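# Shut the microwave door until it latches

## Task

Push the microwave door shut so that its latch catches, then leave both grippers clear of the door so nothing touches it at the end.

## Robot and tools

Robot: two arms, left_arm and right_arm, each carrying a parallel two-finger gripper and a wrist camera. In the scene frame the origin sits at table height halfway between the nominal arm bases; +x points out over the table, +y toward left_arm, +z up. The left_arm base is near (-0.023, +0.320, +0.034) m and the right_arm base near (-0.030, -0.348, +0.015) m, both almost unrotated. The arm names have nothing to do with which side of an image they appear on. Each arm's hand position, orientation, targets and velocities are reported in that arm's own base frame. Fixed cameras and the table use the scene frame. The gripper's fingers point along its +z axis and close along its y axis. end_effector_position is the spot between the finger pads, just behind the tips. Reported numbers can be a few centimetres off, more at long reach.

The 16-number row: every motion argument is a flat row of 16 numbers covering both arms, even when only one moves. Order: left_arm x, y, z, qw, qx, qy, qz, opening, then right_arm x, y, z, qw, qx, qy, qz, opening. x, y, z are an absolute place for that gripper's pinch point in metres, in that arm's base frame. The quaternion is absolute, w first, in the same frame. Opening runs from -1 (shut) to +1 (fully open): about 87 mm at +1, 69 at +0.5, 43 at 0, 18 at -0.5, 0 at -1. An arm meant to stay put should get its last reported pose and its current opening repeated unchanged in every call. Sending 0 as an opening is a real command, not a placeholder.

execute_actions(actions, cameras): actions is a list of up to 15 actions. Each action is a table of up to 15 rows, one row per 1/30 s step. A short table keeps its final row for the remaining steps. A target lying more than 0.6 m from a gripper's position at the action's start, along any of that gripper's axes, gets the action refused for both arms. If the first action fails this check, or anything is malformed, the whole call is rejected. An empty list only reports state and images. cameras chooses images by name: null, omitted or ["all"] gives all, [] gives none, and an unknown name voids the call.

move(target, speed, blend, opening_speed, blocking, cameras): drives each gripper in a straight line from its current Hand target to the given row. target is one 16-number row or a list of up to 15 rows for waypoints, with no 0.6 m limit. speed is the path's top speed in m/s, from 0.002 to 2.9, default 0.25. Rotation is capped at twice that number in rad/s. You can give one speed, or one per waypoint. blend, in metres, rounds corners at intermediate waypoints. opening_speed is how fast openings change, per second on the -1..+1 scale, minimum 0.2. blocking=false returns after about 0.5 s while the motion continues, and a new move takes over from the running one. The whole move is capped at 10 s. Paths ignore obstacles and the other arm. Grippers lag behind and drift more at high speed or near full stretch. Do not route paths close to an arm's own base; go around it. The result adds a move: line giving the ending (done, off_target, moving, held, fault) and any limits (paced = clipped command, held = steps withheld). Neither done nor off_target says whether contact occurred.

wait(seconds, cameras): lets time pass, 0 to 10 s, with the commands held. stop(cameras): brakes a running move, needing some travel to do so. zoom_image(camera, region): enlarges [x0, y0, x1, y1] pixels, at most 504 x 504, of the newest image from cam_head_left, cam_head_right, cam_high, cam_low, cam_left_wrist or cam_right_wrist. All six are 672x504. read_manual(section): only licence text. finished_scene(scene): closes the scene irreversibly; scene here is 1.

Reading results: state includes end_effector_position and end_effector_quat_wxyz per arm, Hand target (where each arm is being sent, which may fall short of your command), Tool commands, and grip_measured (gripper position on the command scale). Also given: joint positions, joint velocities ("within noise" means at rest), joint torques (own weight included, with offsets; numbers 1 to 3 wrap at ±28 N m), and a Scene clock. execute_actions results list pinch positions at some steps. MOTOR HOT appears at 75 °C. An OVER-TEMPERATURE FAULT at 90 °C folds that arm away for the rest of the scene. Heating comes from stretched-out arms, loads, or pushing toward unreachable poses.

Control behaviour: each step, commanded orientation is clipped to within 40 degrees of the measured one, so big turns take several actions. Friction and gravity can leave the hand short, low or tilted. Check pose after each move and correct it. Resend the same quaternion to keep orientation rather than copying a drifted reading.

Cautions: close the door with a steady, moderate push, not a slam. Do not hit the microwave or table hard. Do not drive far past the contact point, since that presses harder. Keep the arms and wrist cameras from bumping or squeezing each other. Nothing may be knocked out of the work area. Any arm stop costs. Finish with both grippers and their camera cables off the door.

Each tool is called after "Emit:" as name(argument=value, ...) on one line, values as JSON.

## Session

Emit:
execute_actions(actions=[])

Scene clock: 0.00 s.
left_arm: end_effector_position=(+0.1952, -0.0254, +0.0312) grip_measured=+1.000 end_effector_quat_wxyz=(+0.447, -0.016, +0.864, -0.230) | right_arm: end_effector_position=(+0.2893, -0.0866, +0.1187) grip_measured=+0.981 end_effector_quat_wxyz=(+0.622, -0.123, +0.767, -0.098)
Joint positions: left_arm=[0.554 0.602 0.126 -0.345 0.828 0.174 1] | right_arm=[-0.532 0.825 0.194 0.39 -0.522 -0.437 0.991]
Joint velocities: within noise
Joint torques (N m): no reading
Motor temperatures (°C): left_arm=[23 24 29 27 22 22 23] | right_arm=[26 25 26 25 23 21 22]
Heat: left arm: 29 °C; right arm: 26 °C.
Hand target: left_arm +0.1965, -0.0245, +0.0337; +0.449, -0.015, +0.864, -0.228 | right_arm +0.2918, -0.0880, +0.1262; +0.629, -0.125, +0.761, -0.103
Tool commands: left_gripper/opening=+1.0 right_gripper/opening=+1.0

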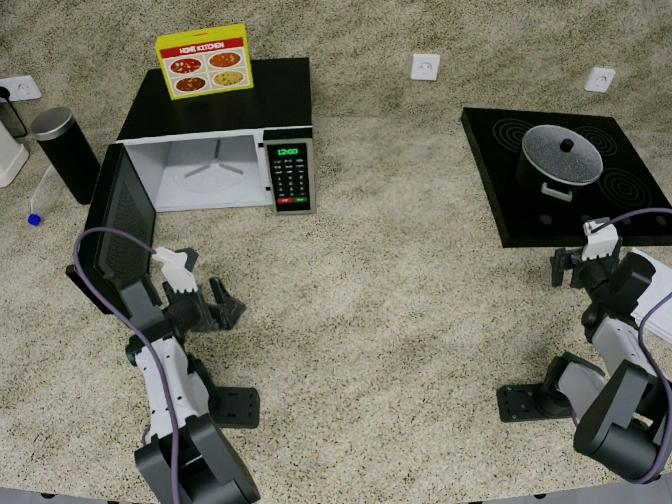

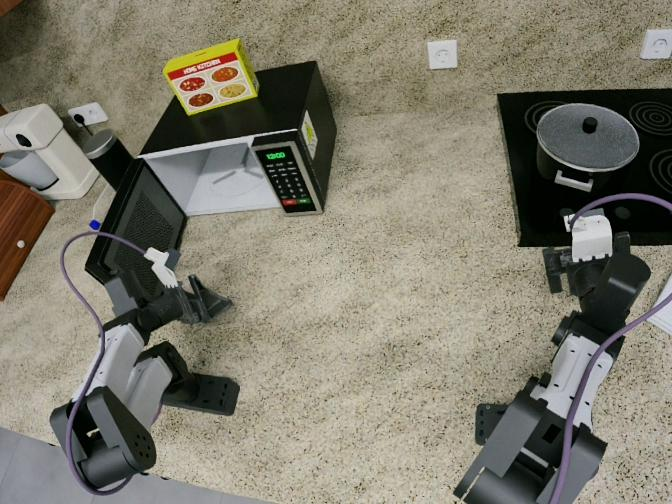

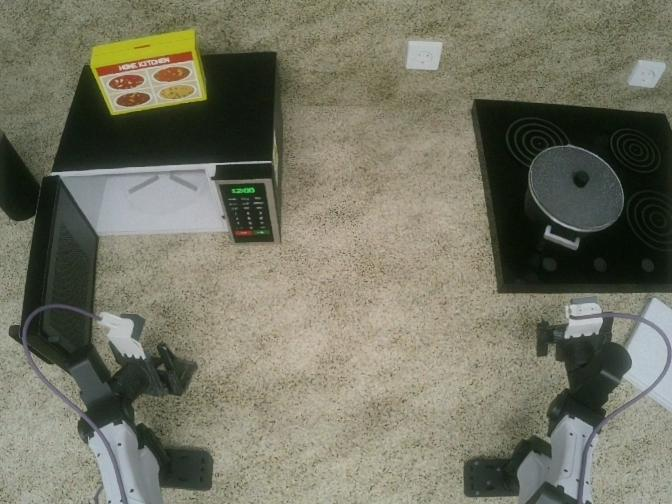

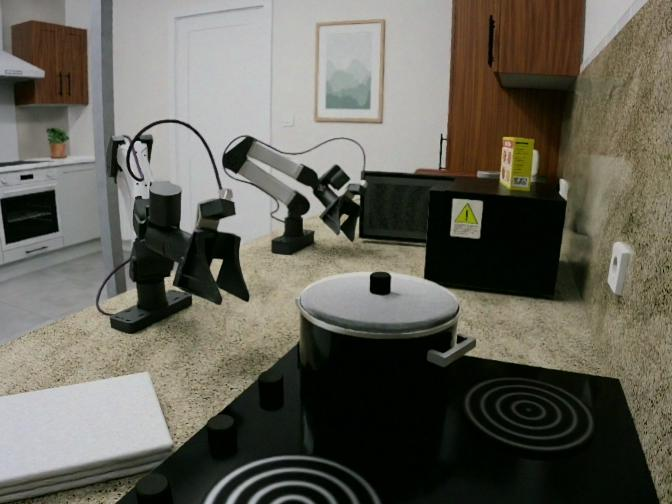

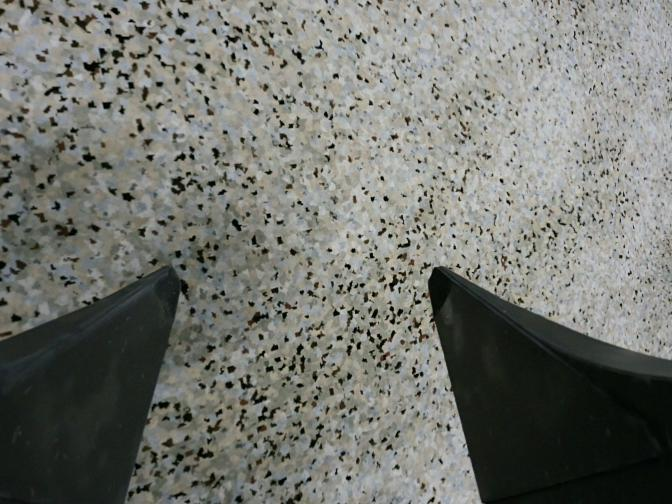

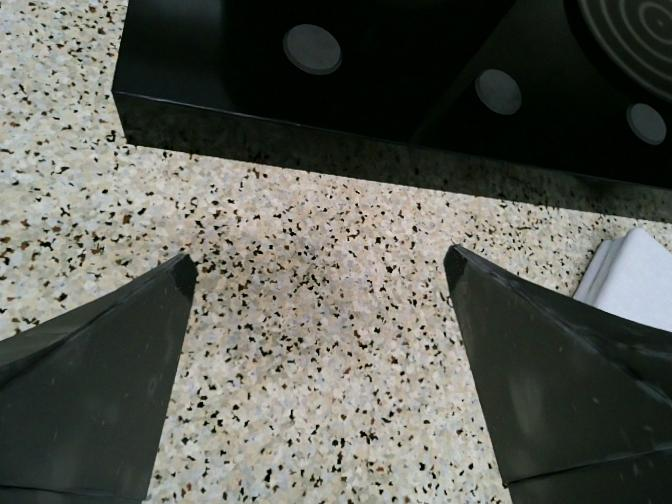

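Emit:
move(target=[[0.24,-0.05,0.12,0.455,-0.10,0.874,-0.10,-1,0.2893,-0.0866,0.1187,0.622,-0.123,0.767,-0.098,1],[0.28,0.0,0.36,0.455,-0.154,0.874,0.080,-1,0.2893,-0.0866,0.1187,0.622,-0.123,0.767,-0.098,1],[0.17,0.29,0.34,0.256,-0.515,0.802,0.159,-1,0.2893,-0.0866,0.1187,0.622,-0.123,0.767,-0.098,1],[0.19,0.29,0.24,0.256,-0.515,0.802,0.159,-1,0.2893,-0.0866,0.1187,0.622,-0.123,0.767,-0.098,1]], speed=[0.25,0.3,0.35,0.25], blend=0.03)

Scene clock: 8.50 s.
left_arm: end_effector_position=(+0.1899, +0.2919, +0.2401) grip_measured=-0.990 end_effector_quat_wxyz=(+0.252, -0.513, +0.806, +0.155) | right_arm: end_effector_position=(+0.2890, -0.0864, +0.1178) grip_measured=+0.981 end_effector_quat_wxyz=(+0.621, -0.122, +0.768, -0.097)
Joint positions: left_arm=[0.968 1.524 1.659 -1.11 -0.085 -0.14 0.005] | right_arm=[-0.532 0.825 0.194 0.386 -0.522 -0.437 0.991]
Joint velocities: within noise
Joint torques (N m): left_arm=[-0.27 -7.94 5.82 1.63 -0.1 0] | right_arm=[0.12 -0.85 6.57 2 -0.11 0]
Motor temperatures (°C): left_arm=[23 24 30 28 22 22 23] | right_arm=[26 25 27 28 23 21 22]
Heat: left arm: 30 °C; right arm: 28 °C.
Hand target: left_arm +0.1900, +0.2900, +0.2400; +0.256, -0.515, +0.802, +0.159 | right_arm +0.2893, -0.0866, +0.1186; +0.622, -0.123, +0.767, -0.098
Off the commanded pose: left_arm 0.002 m, 1 deg | right_arm 0.001 m, 0 deg.
move: done

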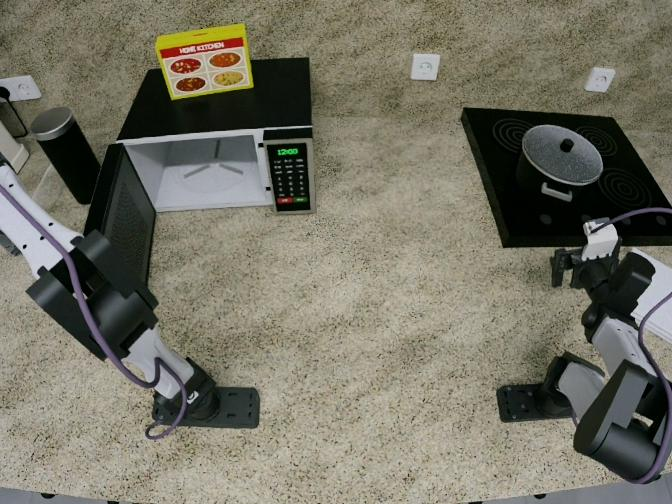

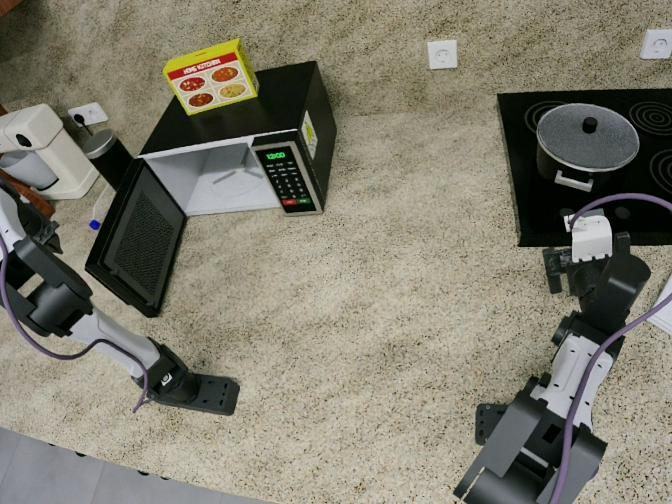

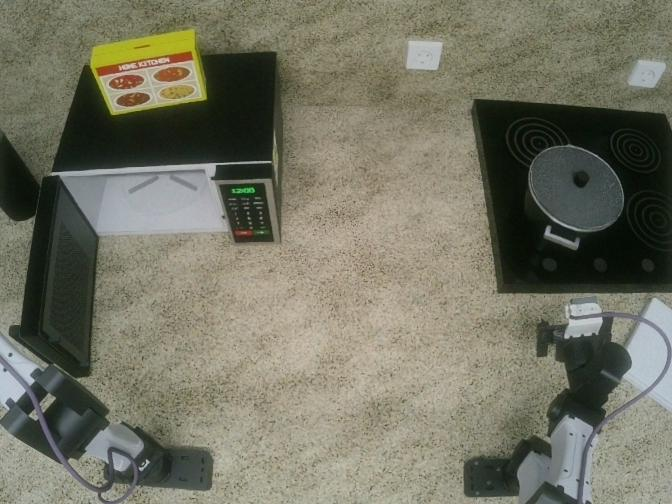

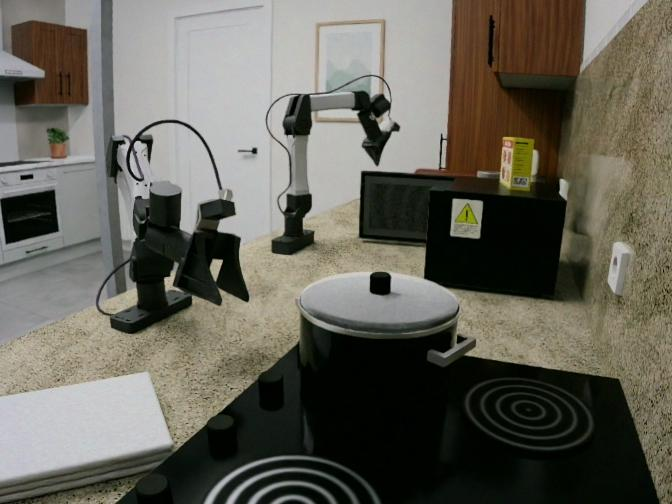

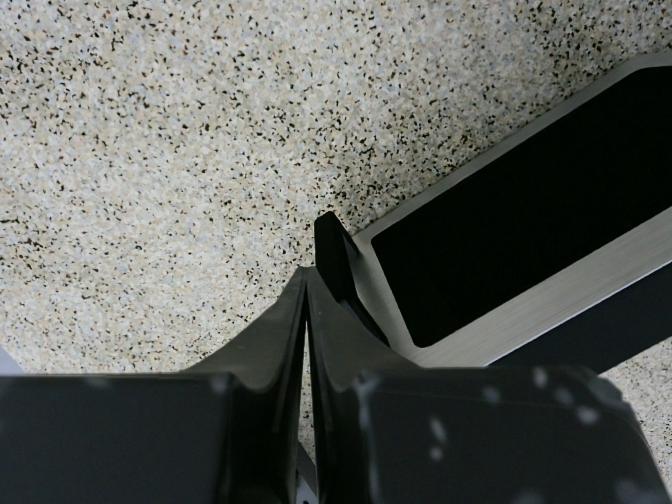

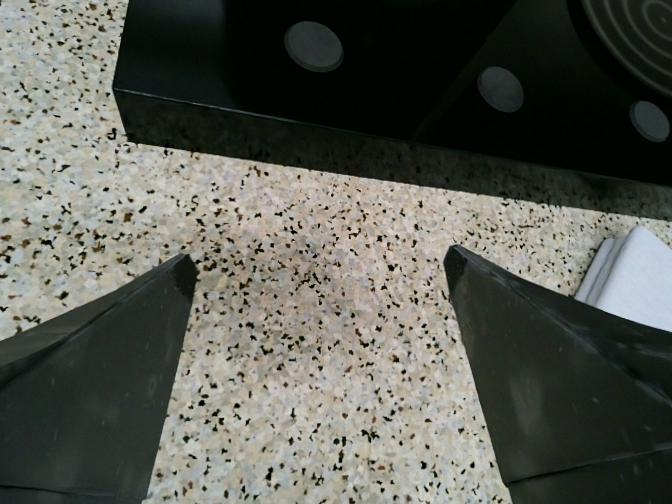

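Emit:
move(target=[[0.19,0.305,0.10,0.256,-0.515,0.802,0.159,-1,0.2893,-0.0866,0.1187,0.622,-0.123,0.767,-0.098,1],[0.215,0.21,0.10,0.255,-0.368,0.888,0.106,-1,0.2893,-0.0866,0.1187,0.622,-0.123,0.767,-0.098,1],[0.25,0.11,0.10,0.353,-0.163,0.920,0.062,-1,0.2893,-0.0866,0.1187,0.622,-0.123,0.767,-0.098,1],[0.275,0.05,0.10,0.499,-0.060,0.864,0.035,-1,0.2893,-0.0866,0.1187,0.622,-0.123,0.767,-0.098,1],[0.30,0.02,0.10,0.5,0,0.866,0,-1,0.2893,-0.0866,0.1187,0.622,-0.123,0.767,-0.098,1]], speed=[0.2,0.12,0.12,0.12,0.1], blend=0.02)

Scene clock: 24.60 s.
left_arm: end_effector_position=(+0.2936, +0.0226, +0.0927) grip_measured=-0.990 end_effector_quat_wxyz=(+0.489, -0.012, +0.872, +0.002) | right_arm: end_effector_position=(+0.2889, -0.0864, +0.1177) grip_measured=+0.981 end_effector_quat_wxyz=(+0.621, -0.122, +0.768, -0.097)
Joint positions: left_arm=[0.125 0.92 0.419 -0.049 0.093 0.047 0.005] | right_arm=[-0.532 0.825 0.194 0.386 -0.522 -0.437 0.991]
Joint velocities: within noise
Joint torques (N m): left_arm=[-0.32 -1.72 9.96 2.07 0.11 0.22] | right_arm=[0.21 -0.73 6.49 1.97 -0.11 -0.03]
Motor temperatures (°C): left_arm=[23 25 31 29 22 22 23] | right_arm=[26 25 29 30 23 21 22]
Heat: left arm: 31 °C; right arm: 30 °C.
Hand target: left_arm +0.2996, +0.0200, +0.1002; +0.500, +0.000, +0.866, +0.000 | right_arm +0.2893, -0.0866, +0.1187; +0.622, -0.123, +0.767, -0.098
Off the commanded pose: left_arm 0.010 m, 2 deg | right_arm 0.001 m, 0 deg.
move: done

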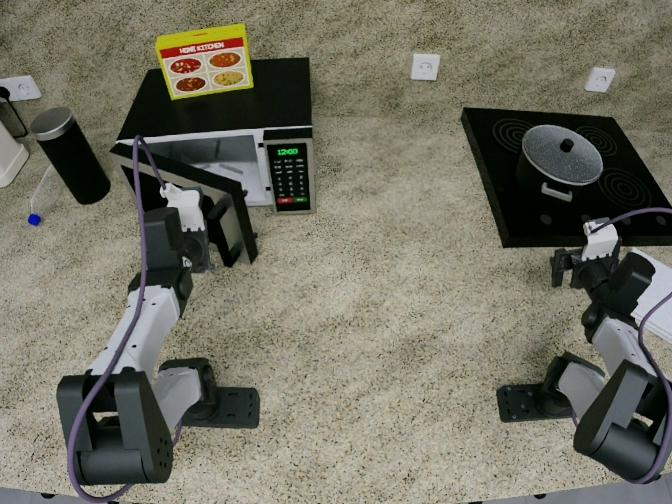

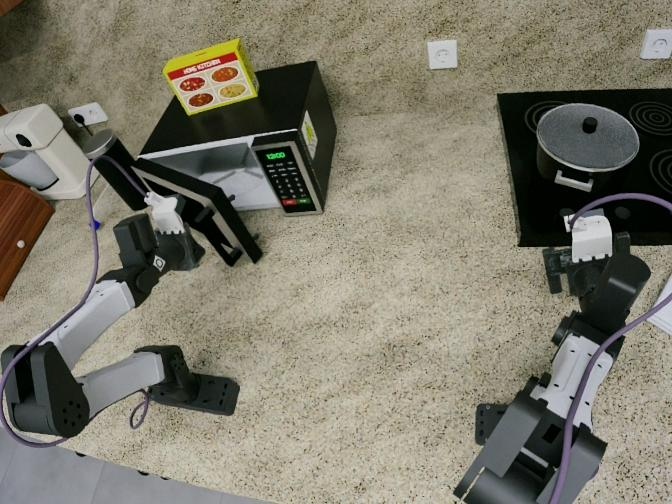

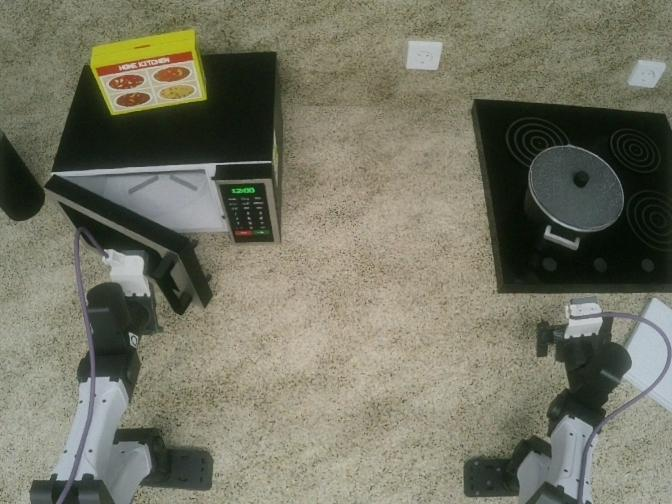

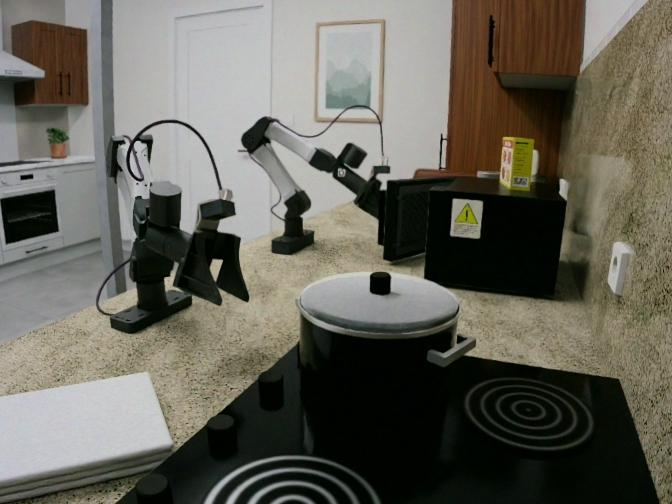

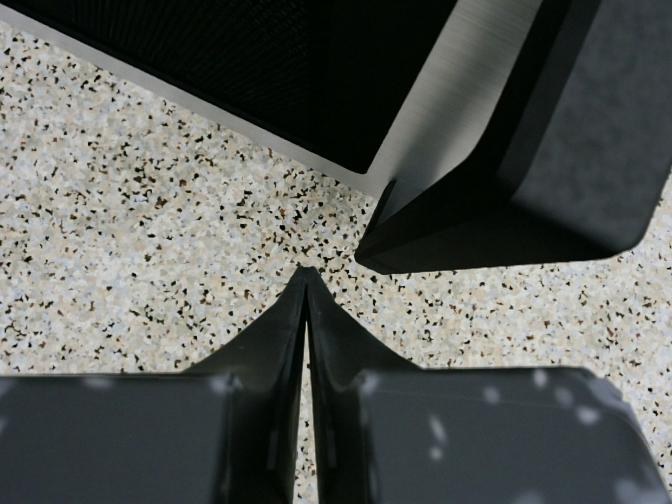

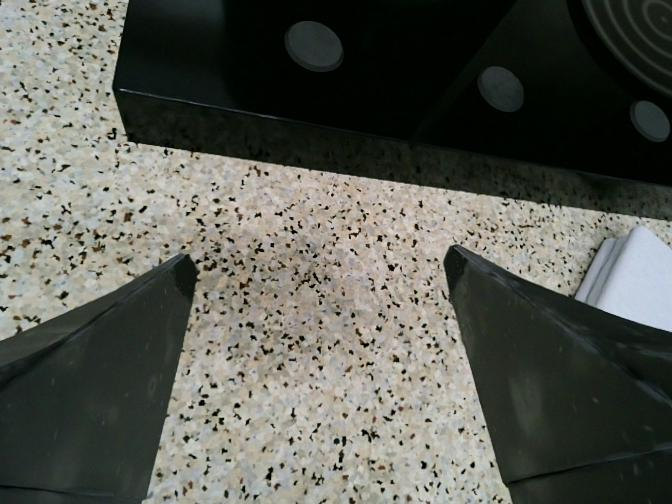

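Emit:
move(target=[[0.22,0.03,0.12,0.5,0,0.866,0,-1,0.2893,-0.0866,0.1187,0.622,-0.123,0.767,-0.098,1],[0.19,0.024,0.12,0.488,0.187,0.845,-0.108,1,0.2893,-0.0866,0.1187,0.622,-0.123,0.767,-0.098,1]], speed=0.25, blend=0.01, cameras=["cam_left_wrist","cam_head_right"])

Scene clock: 32.90 s.
left_arm: end_effector_position=(+0.1871, +0.0209, +0.1098) grip_measured=+1.000 end_effector_quat_wxyz=(+0.480, +0.180, +0.851, -0.115) | right_arm: end_effector_position=(+0.2889, -0.0864, +0.1176) grip_measured=+0.981 end_effector_quat_wxyz=(+0.621, -0.122, +0.768, -0.097)
Joint positions: left_arm=[0.83 0.716 0.537 -0.937 0.963 1.006 1] | right_arm=[-0.532 0.825 0.194 0.385 -0.522 -0.437 0.991]
Joint velocities: within noise
Joint torques (N m): left_arm=[1.22 0.2 10.84 0.97 0.54 0.28] | right_arm=[0.2 -0.81 6.82 2.02 -0.06 0.02]
Motor temperatures (°C): left_arm=[23 25 32 30 22 22 23] | right_arm=[26 25 30 31 23 21 22]
Heat: left arm: 32 °C; right arm: 31 °C.
Hand target: left_arm +0.1901, +0.0238, +0.1198; +0.488, +0.187, +0.846, -0.108 | right_arm +0.2893, -0.0866, +0.1186; +0.622, -0.123, +0.767, -0.098
Off the commanded pose: left_arm 0.011 m, 2 deg | right_arm 0.001 m, 0 deg.
move: off_target (left_arm); target 2's new opening was sent with left_arm's hand 0.011 m and 2 deg from that target
Images, in order (width x height): cam_head_right 672x504, cam_left_wrist 672x504.

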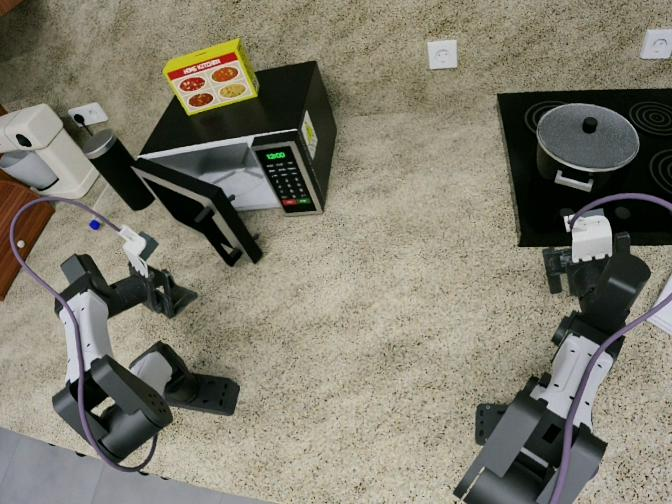

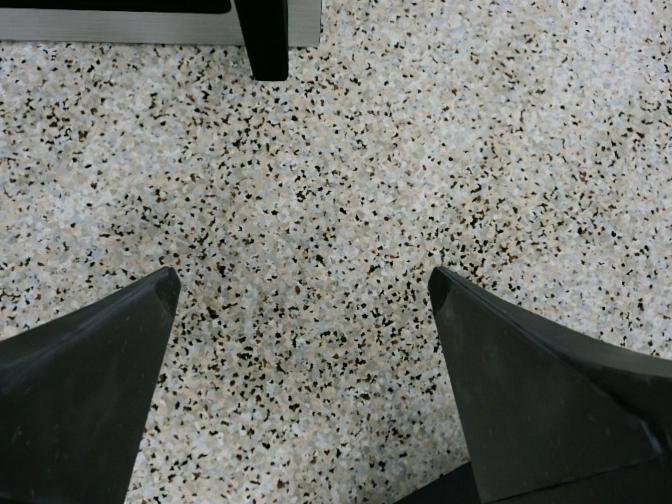

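Emit:
move(target=[[0.25,0.004,0.12,0.560,0.177,0.799,-0.124,0.3,0.2893,-0.0866,0.1187,0.622,-0.123,0.767,-0.098,1],[0.31,-0.022,0.12,0.585,0.085,0.805,-0.061,0.3,0.2893,-0.0866,0.1187,0.622,-0.123,0.767,-0.098,1],[0.40,-0.043,0.125,0.609,0,0.793,0,0.3,0.2893,-0.0866,0.1187,0.622,-0.123,0.767,-0.098,1]], speed=[0.2,0.1,0.1], blend=0.01, cameras=["cam_left_wrist","cam_head_right","cam_high"])

Scene clock: 41.60 s.
left_arm: end_effector_position=(+0.3855, -0.0472, +0.1045) grip_measured=+0.300 end_effector_quat_wxyz=(+0.583, +0.018, +0.812, -0.011) | right_arm: end_effector_position=(+0.2889, -0.0864, +0.1176) grip_measured=+0.981 end_effector_quat_wxyz=(+0.621, -0.122, +0.768, -0.097)
Joint positions: left_arm=[-0.175 1.346 0.485 0.531 -0.128 -0.04 0.65] | right_arm=[-0.532 0.825 0.194 0.385 -0.522 -0.437 0.991]
Joint velocities: within noise
Joint torques (N m): left_arm=[0.32 -4.51 11.07 2.37 -0.39 0.08] | right_arm=[0.14 -0.72 6.52 2 -0.08 0.01]
Motor temperatures (°C): left_arm=[23 25 33 30 23 22 23] | right_arm=[26 25 30 31 23 21 22]
Heat: left arm: 33 °C; right arm: 31 °C.
Hand target: left_arm +0.3983, -0.0429, +0.1253; +0.609, +0.000, +0.793, -0.001 | right_arm +0.2893, -0.0866, +0.1186; +0.622, -0.123, +0.767, -0.098
Off the commanded pose: left_arm 0.025 m, 4 deg | right_arm 0.001 m, 0 deg.
move: off_target (left_arm)
Images, in order (width x height): cam_head_right 672x504, cam_high 672x504, cam_left_wrist 672x504.

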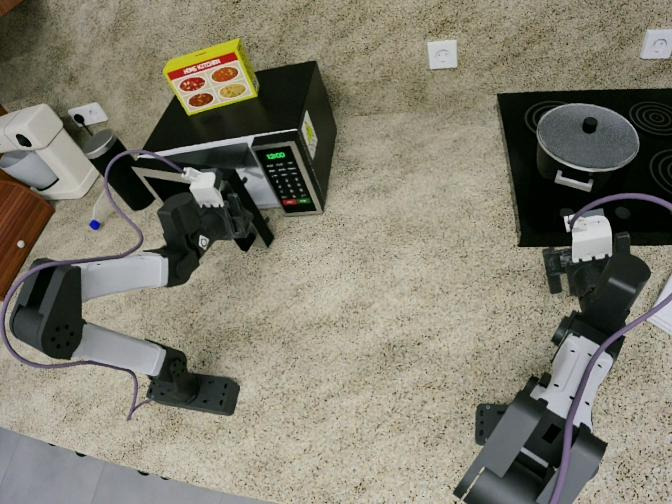

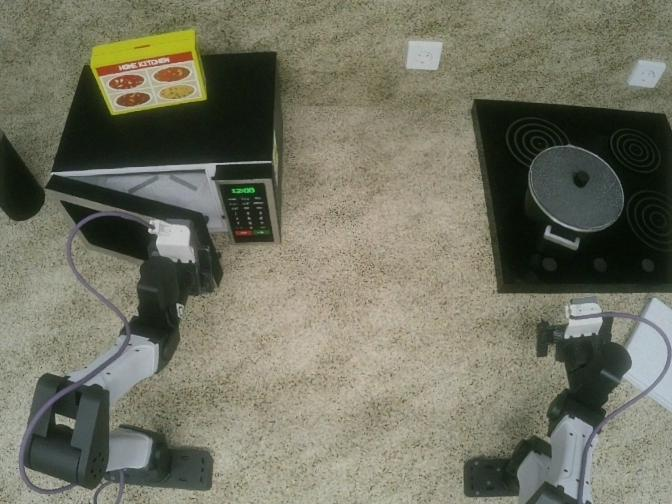

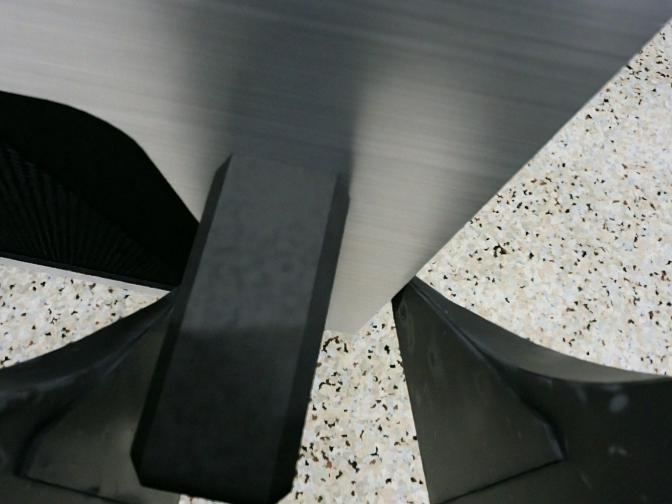

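Emit:
move(target=[[0.375,-0.035,0.12,0.609,0,0.793,0,0.05,0.2893,-0.0866,0.1187,0.622,-0.123,0.767,-0.098,1],[0.41,-0.042,0.13,0.609,0,0.793,0,0.05,0.2893,-0.0866,0.1187,0.622,-0.123,0.767,-0.098,1],[0.475,-0.050,0.135,0.62,0,0.785,0,0.05,0.2893,-0.0866,0.1187,0.622,-0.123,0.767,-0.098,1]], speed=[0.1,0.08,0.07], cameras=["cam_left_wrist","cam_head_right","cam_high"])

Scene clock: 47.77 s.
left_arm: end_effector_position=(+0.4567, -0.0518, +0.1195) grip_measured=+0.050 end_effector_quat_wxyz=(+0.599, +0.002, +0.801, -0.004) | right_arm: end_effector_position=(+0.2889, -0.0864, +0.1176) grip_measured=+0.981 end_effector_quat_wxyz=(+0.621, -0.122, +0.768, -0.097)
Joint positions: left_arm=[-0.166 1.603 0.74 0.574 -0.15 -0.05 0.525] | right_arm=[-0.532 0.825 0.194 0.385 -0.522 -0.437 0.991]
Joint velocities: within noise
Joint torques (N m): left_arm=[1.02 -4.92 12.56 2.33 -0.02 0.22] | right_arm=[0.14 -0.59 6.57 2.03 -0.09 0.01]
Motor temperatures (°C): left_arm=[23 25 34 31 23 22 23] | right_arm=[26 25 31 32 23 21 22]
Heat: left arm: 34 °C; right arm: 32 °C.
Hand target: left_arm +0.4731, -0.0498, +0.1355; +0.620, +0.000, +0.785, +0.000 | right_arm +0.2893, -0.0866, +0.1186; +0.622, -0.123, +0.767, -0.098
Off the commanded pose: left_arm 0.024 m, 3 deg | right_arm 0.001 m, 0 deg.
move: off_target (left_arm)
Images, in order (width x height): cam_head_right 672x504, cam_high 672x504, cam_left_wrist 672x504.

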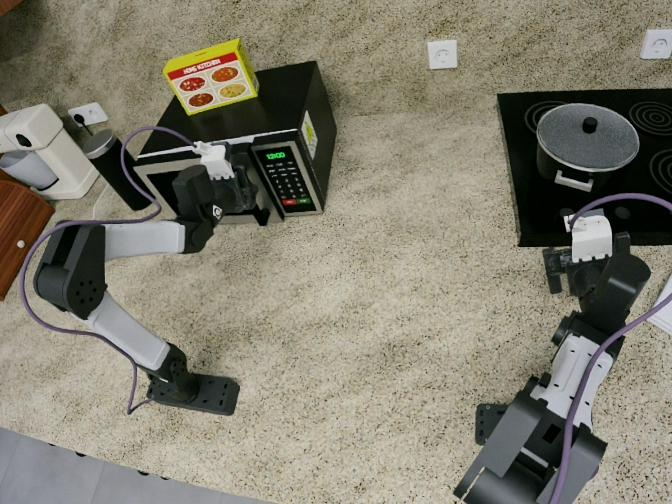

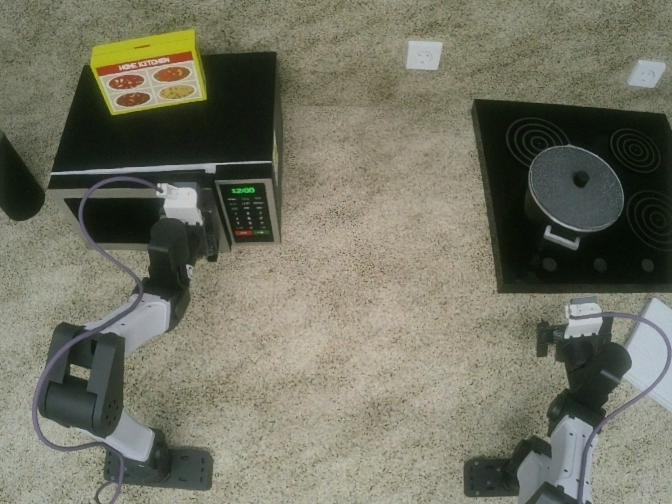

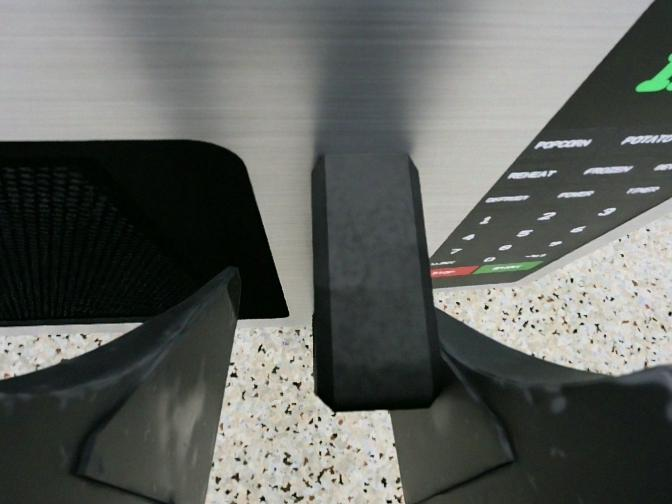

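Final press, as before.

Emit:
move(target=[[0.55,-0.054,0.15,0.64,0,0.768,0,0.05,0.2893,-0.0866,0.1187,0.622,-0.123,0.767,-0.098,1]], speed=0.06, cameras=["cam_left_wrist","cam_head_right","cam_high"])

Emit:
move(target=[[0.44,-0.052,0.12,0.6,0,0.8,0,0.1,0.2893,-0.0866,0.1187,0.622,-0.123,0.767,-0.098,1],[0.33,-0.050,0.13,0.6,0,0.8,0,0.1,0.2893,-0.0866,0.1187,0.622,-0.123,0.767,-0.098,1]], speed=[0.08,0.2], cameras=["cam_left_wrist","cam_high"])

Emit:
zoom_image(camera="cam_high", region=[20, 100, 300, 290])

Scene clock: 53.80 s.
left_arm: end_effector_position=(+0.4742, -0.0521, +0.1041) grip_measured=+0.050 end_effector_quat_wxyz=(+0.536, +0.006, +0.844, +0.014) | right_arm: end_effector_position=(+0.2889, -0.0864, +0.1176) grip_measured=+0.981 end_effector_quat_wxyz=(+0.621, -0.122, +0.768, -0.097)
Joint positions: left_arm=[-0.168 1.697 0.93 0.32 -0.17 -0.047 0.525] | right_arm=[-0.532 0.825 0.194 0.385 -0.522 -0.437 0.991]
Joint velocities: within noise
Joint torques (N m): left_arm=[2.66 -1.63 17.24 4.17 0.2 0.35] | right_arm=[0.05 -0.98 6.69 2.02 -0.09 -0.03]
Motor temperatures (°C): left_arm=[23 25 36 33 23 22 23] | right_arm=[26 25 31 32 23 21 22]
Heat: left arm: 36 °C; right arm: 32 °C.
Hand target: left_arm +0.5264, -0.0507, +0.1570; +0.632, +0.000, +0.775, +0.004 | right_arm +0.2893, -0.0866, +0.1186; +0.622, -0.123, +0.767, -0.098
Off the commanded pose: left_arm 0.089 m, 15 deg | right_arm 0.001 m, 0 deg.
move: off_target (left_arm)
Images, in order (width x height): cam_head_right 672x504, cam_high 672x504, cam_left_wrist 672x504.

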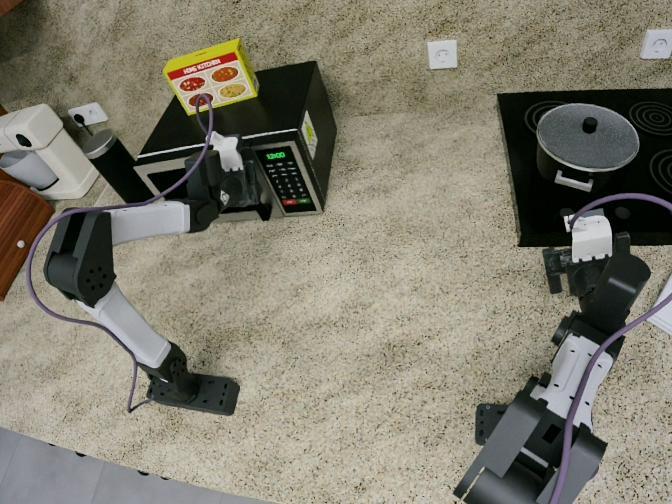

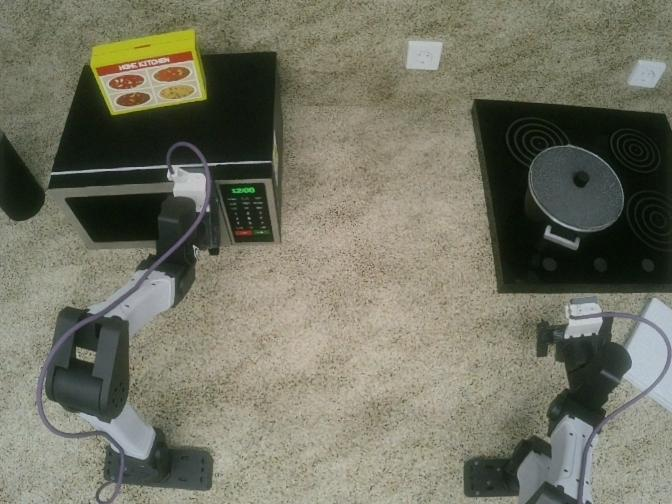

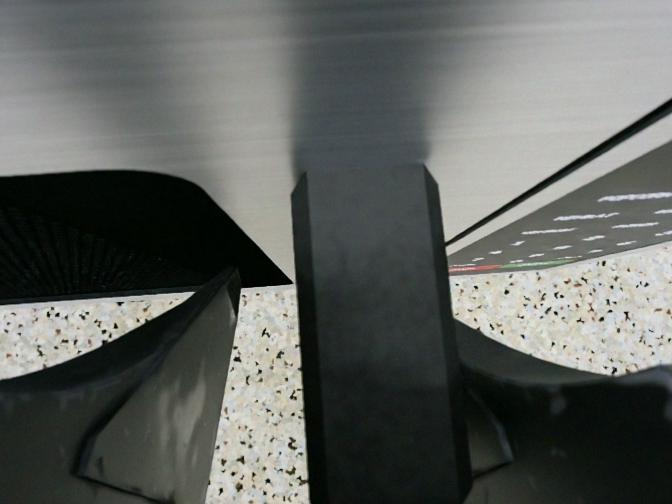

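Scene clock: 56.50 s.
left_arm: end_effector_position=(+0.3350, -0.0496, +0.1365) grip_measured=+0.100 end_effector_quat_wxyz=(+0.606, +0.003, +0.795, +0.001) | right_arm: end_effector_position=(+0.2889, -0.0864, +0.1176) grip_measured=+0.981 end_effector_quat_wxyz=(+0.621, -0.122, +0.768, -0.097)
Joint positions: left_arm=[-0.272 1.002 0.387 0.336 -0.26 -0.068 0.55] | right_arm=[-0.532 0.825 0.194 0.385 -0.522 -0.437 0.991]
Joint velocities: within noise
Joint torques (N m): left_arm=[-0.35 -3.56 6.83 1.93 -0.1 -0.01] | right_arm=[0.14 -1.02 6.57 1.99 -0.11 0.03]
Motor temperatures (°C): left_arm=[23 25 36 34 23 22 23] | right_arm=[26 25 31 32 23 21 22]
Heat: left arm: 36 °C; right arm: 32 °C.
Hand target: left_arm +0.3302, -0.0499, +0.1299; +0.600, +0.000, +0.800, +0.000 | right_arm +0.2893, -0.0866, +0.1186; +0.622, -0.123, +0.767, -0.098
Off the commanded pose: left_arm 0.008 m, 1 deg | right_arm 0.001 m, 0 deg.
move: done
Images, in order (width x height): cam_high 672x504, cam_left_wrist 672x504.

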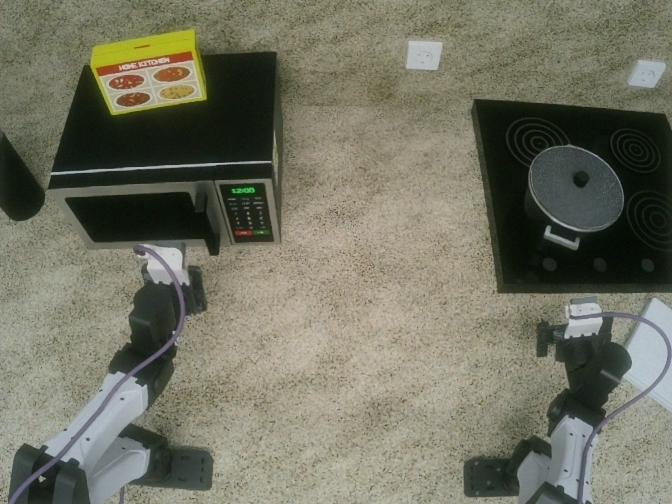

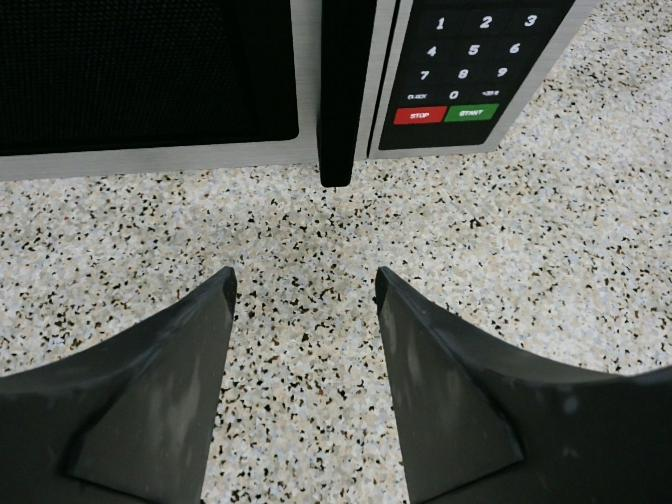

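Scaled by 1.800.

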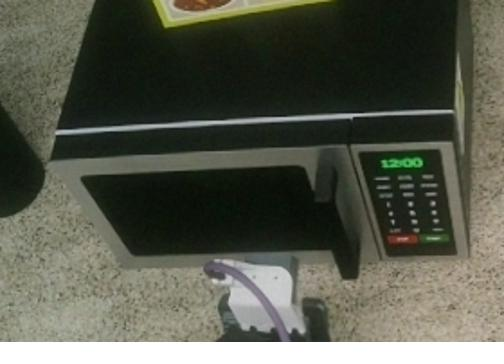

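Emit:
finished_scene(scene=2)

The scene is finished: the task was done.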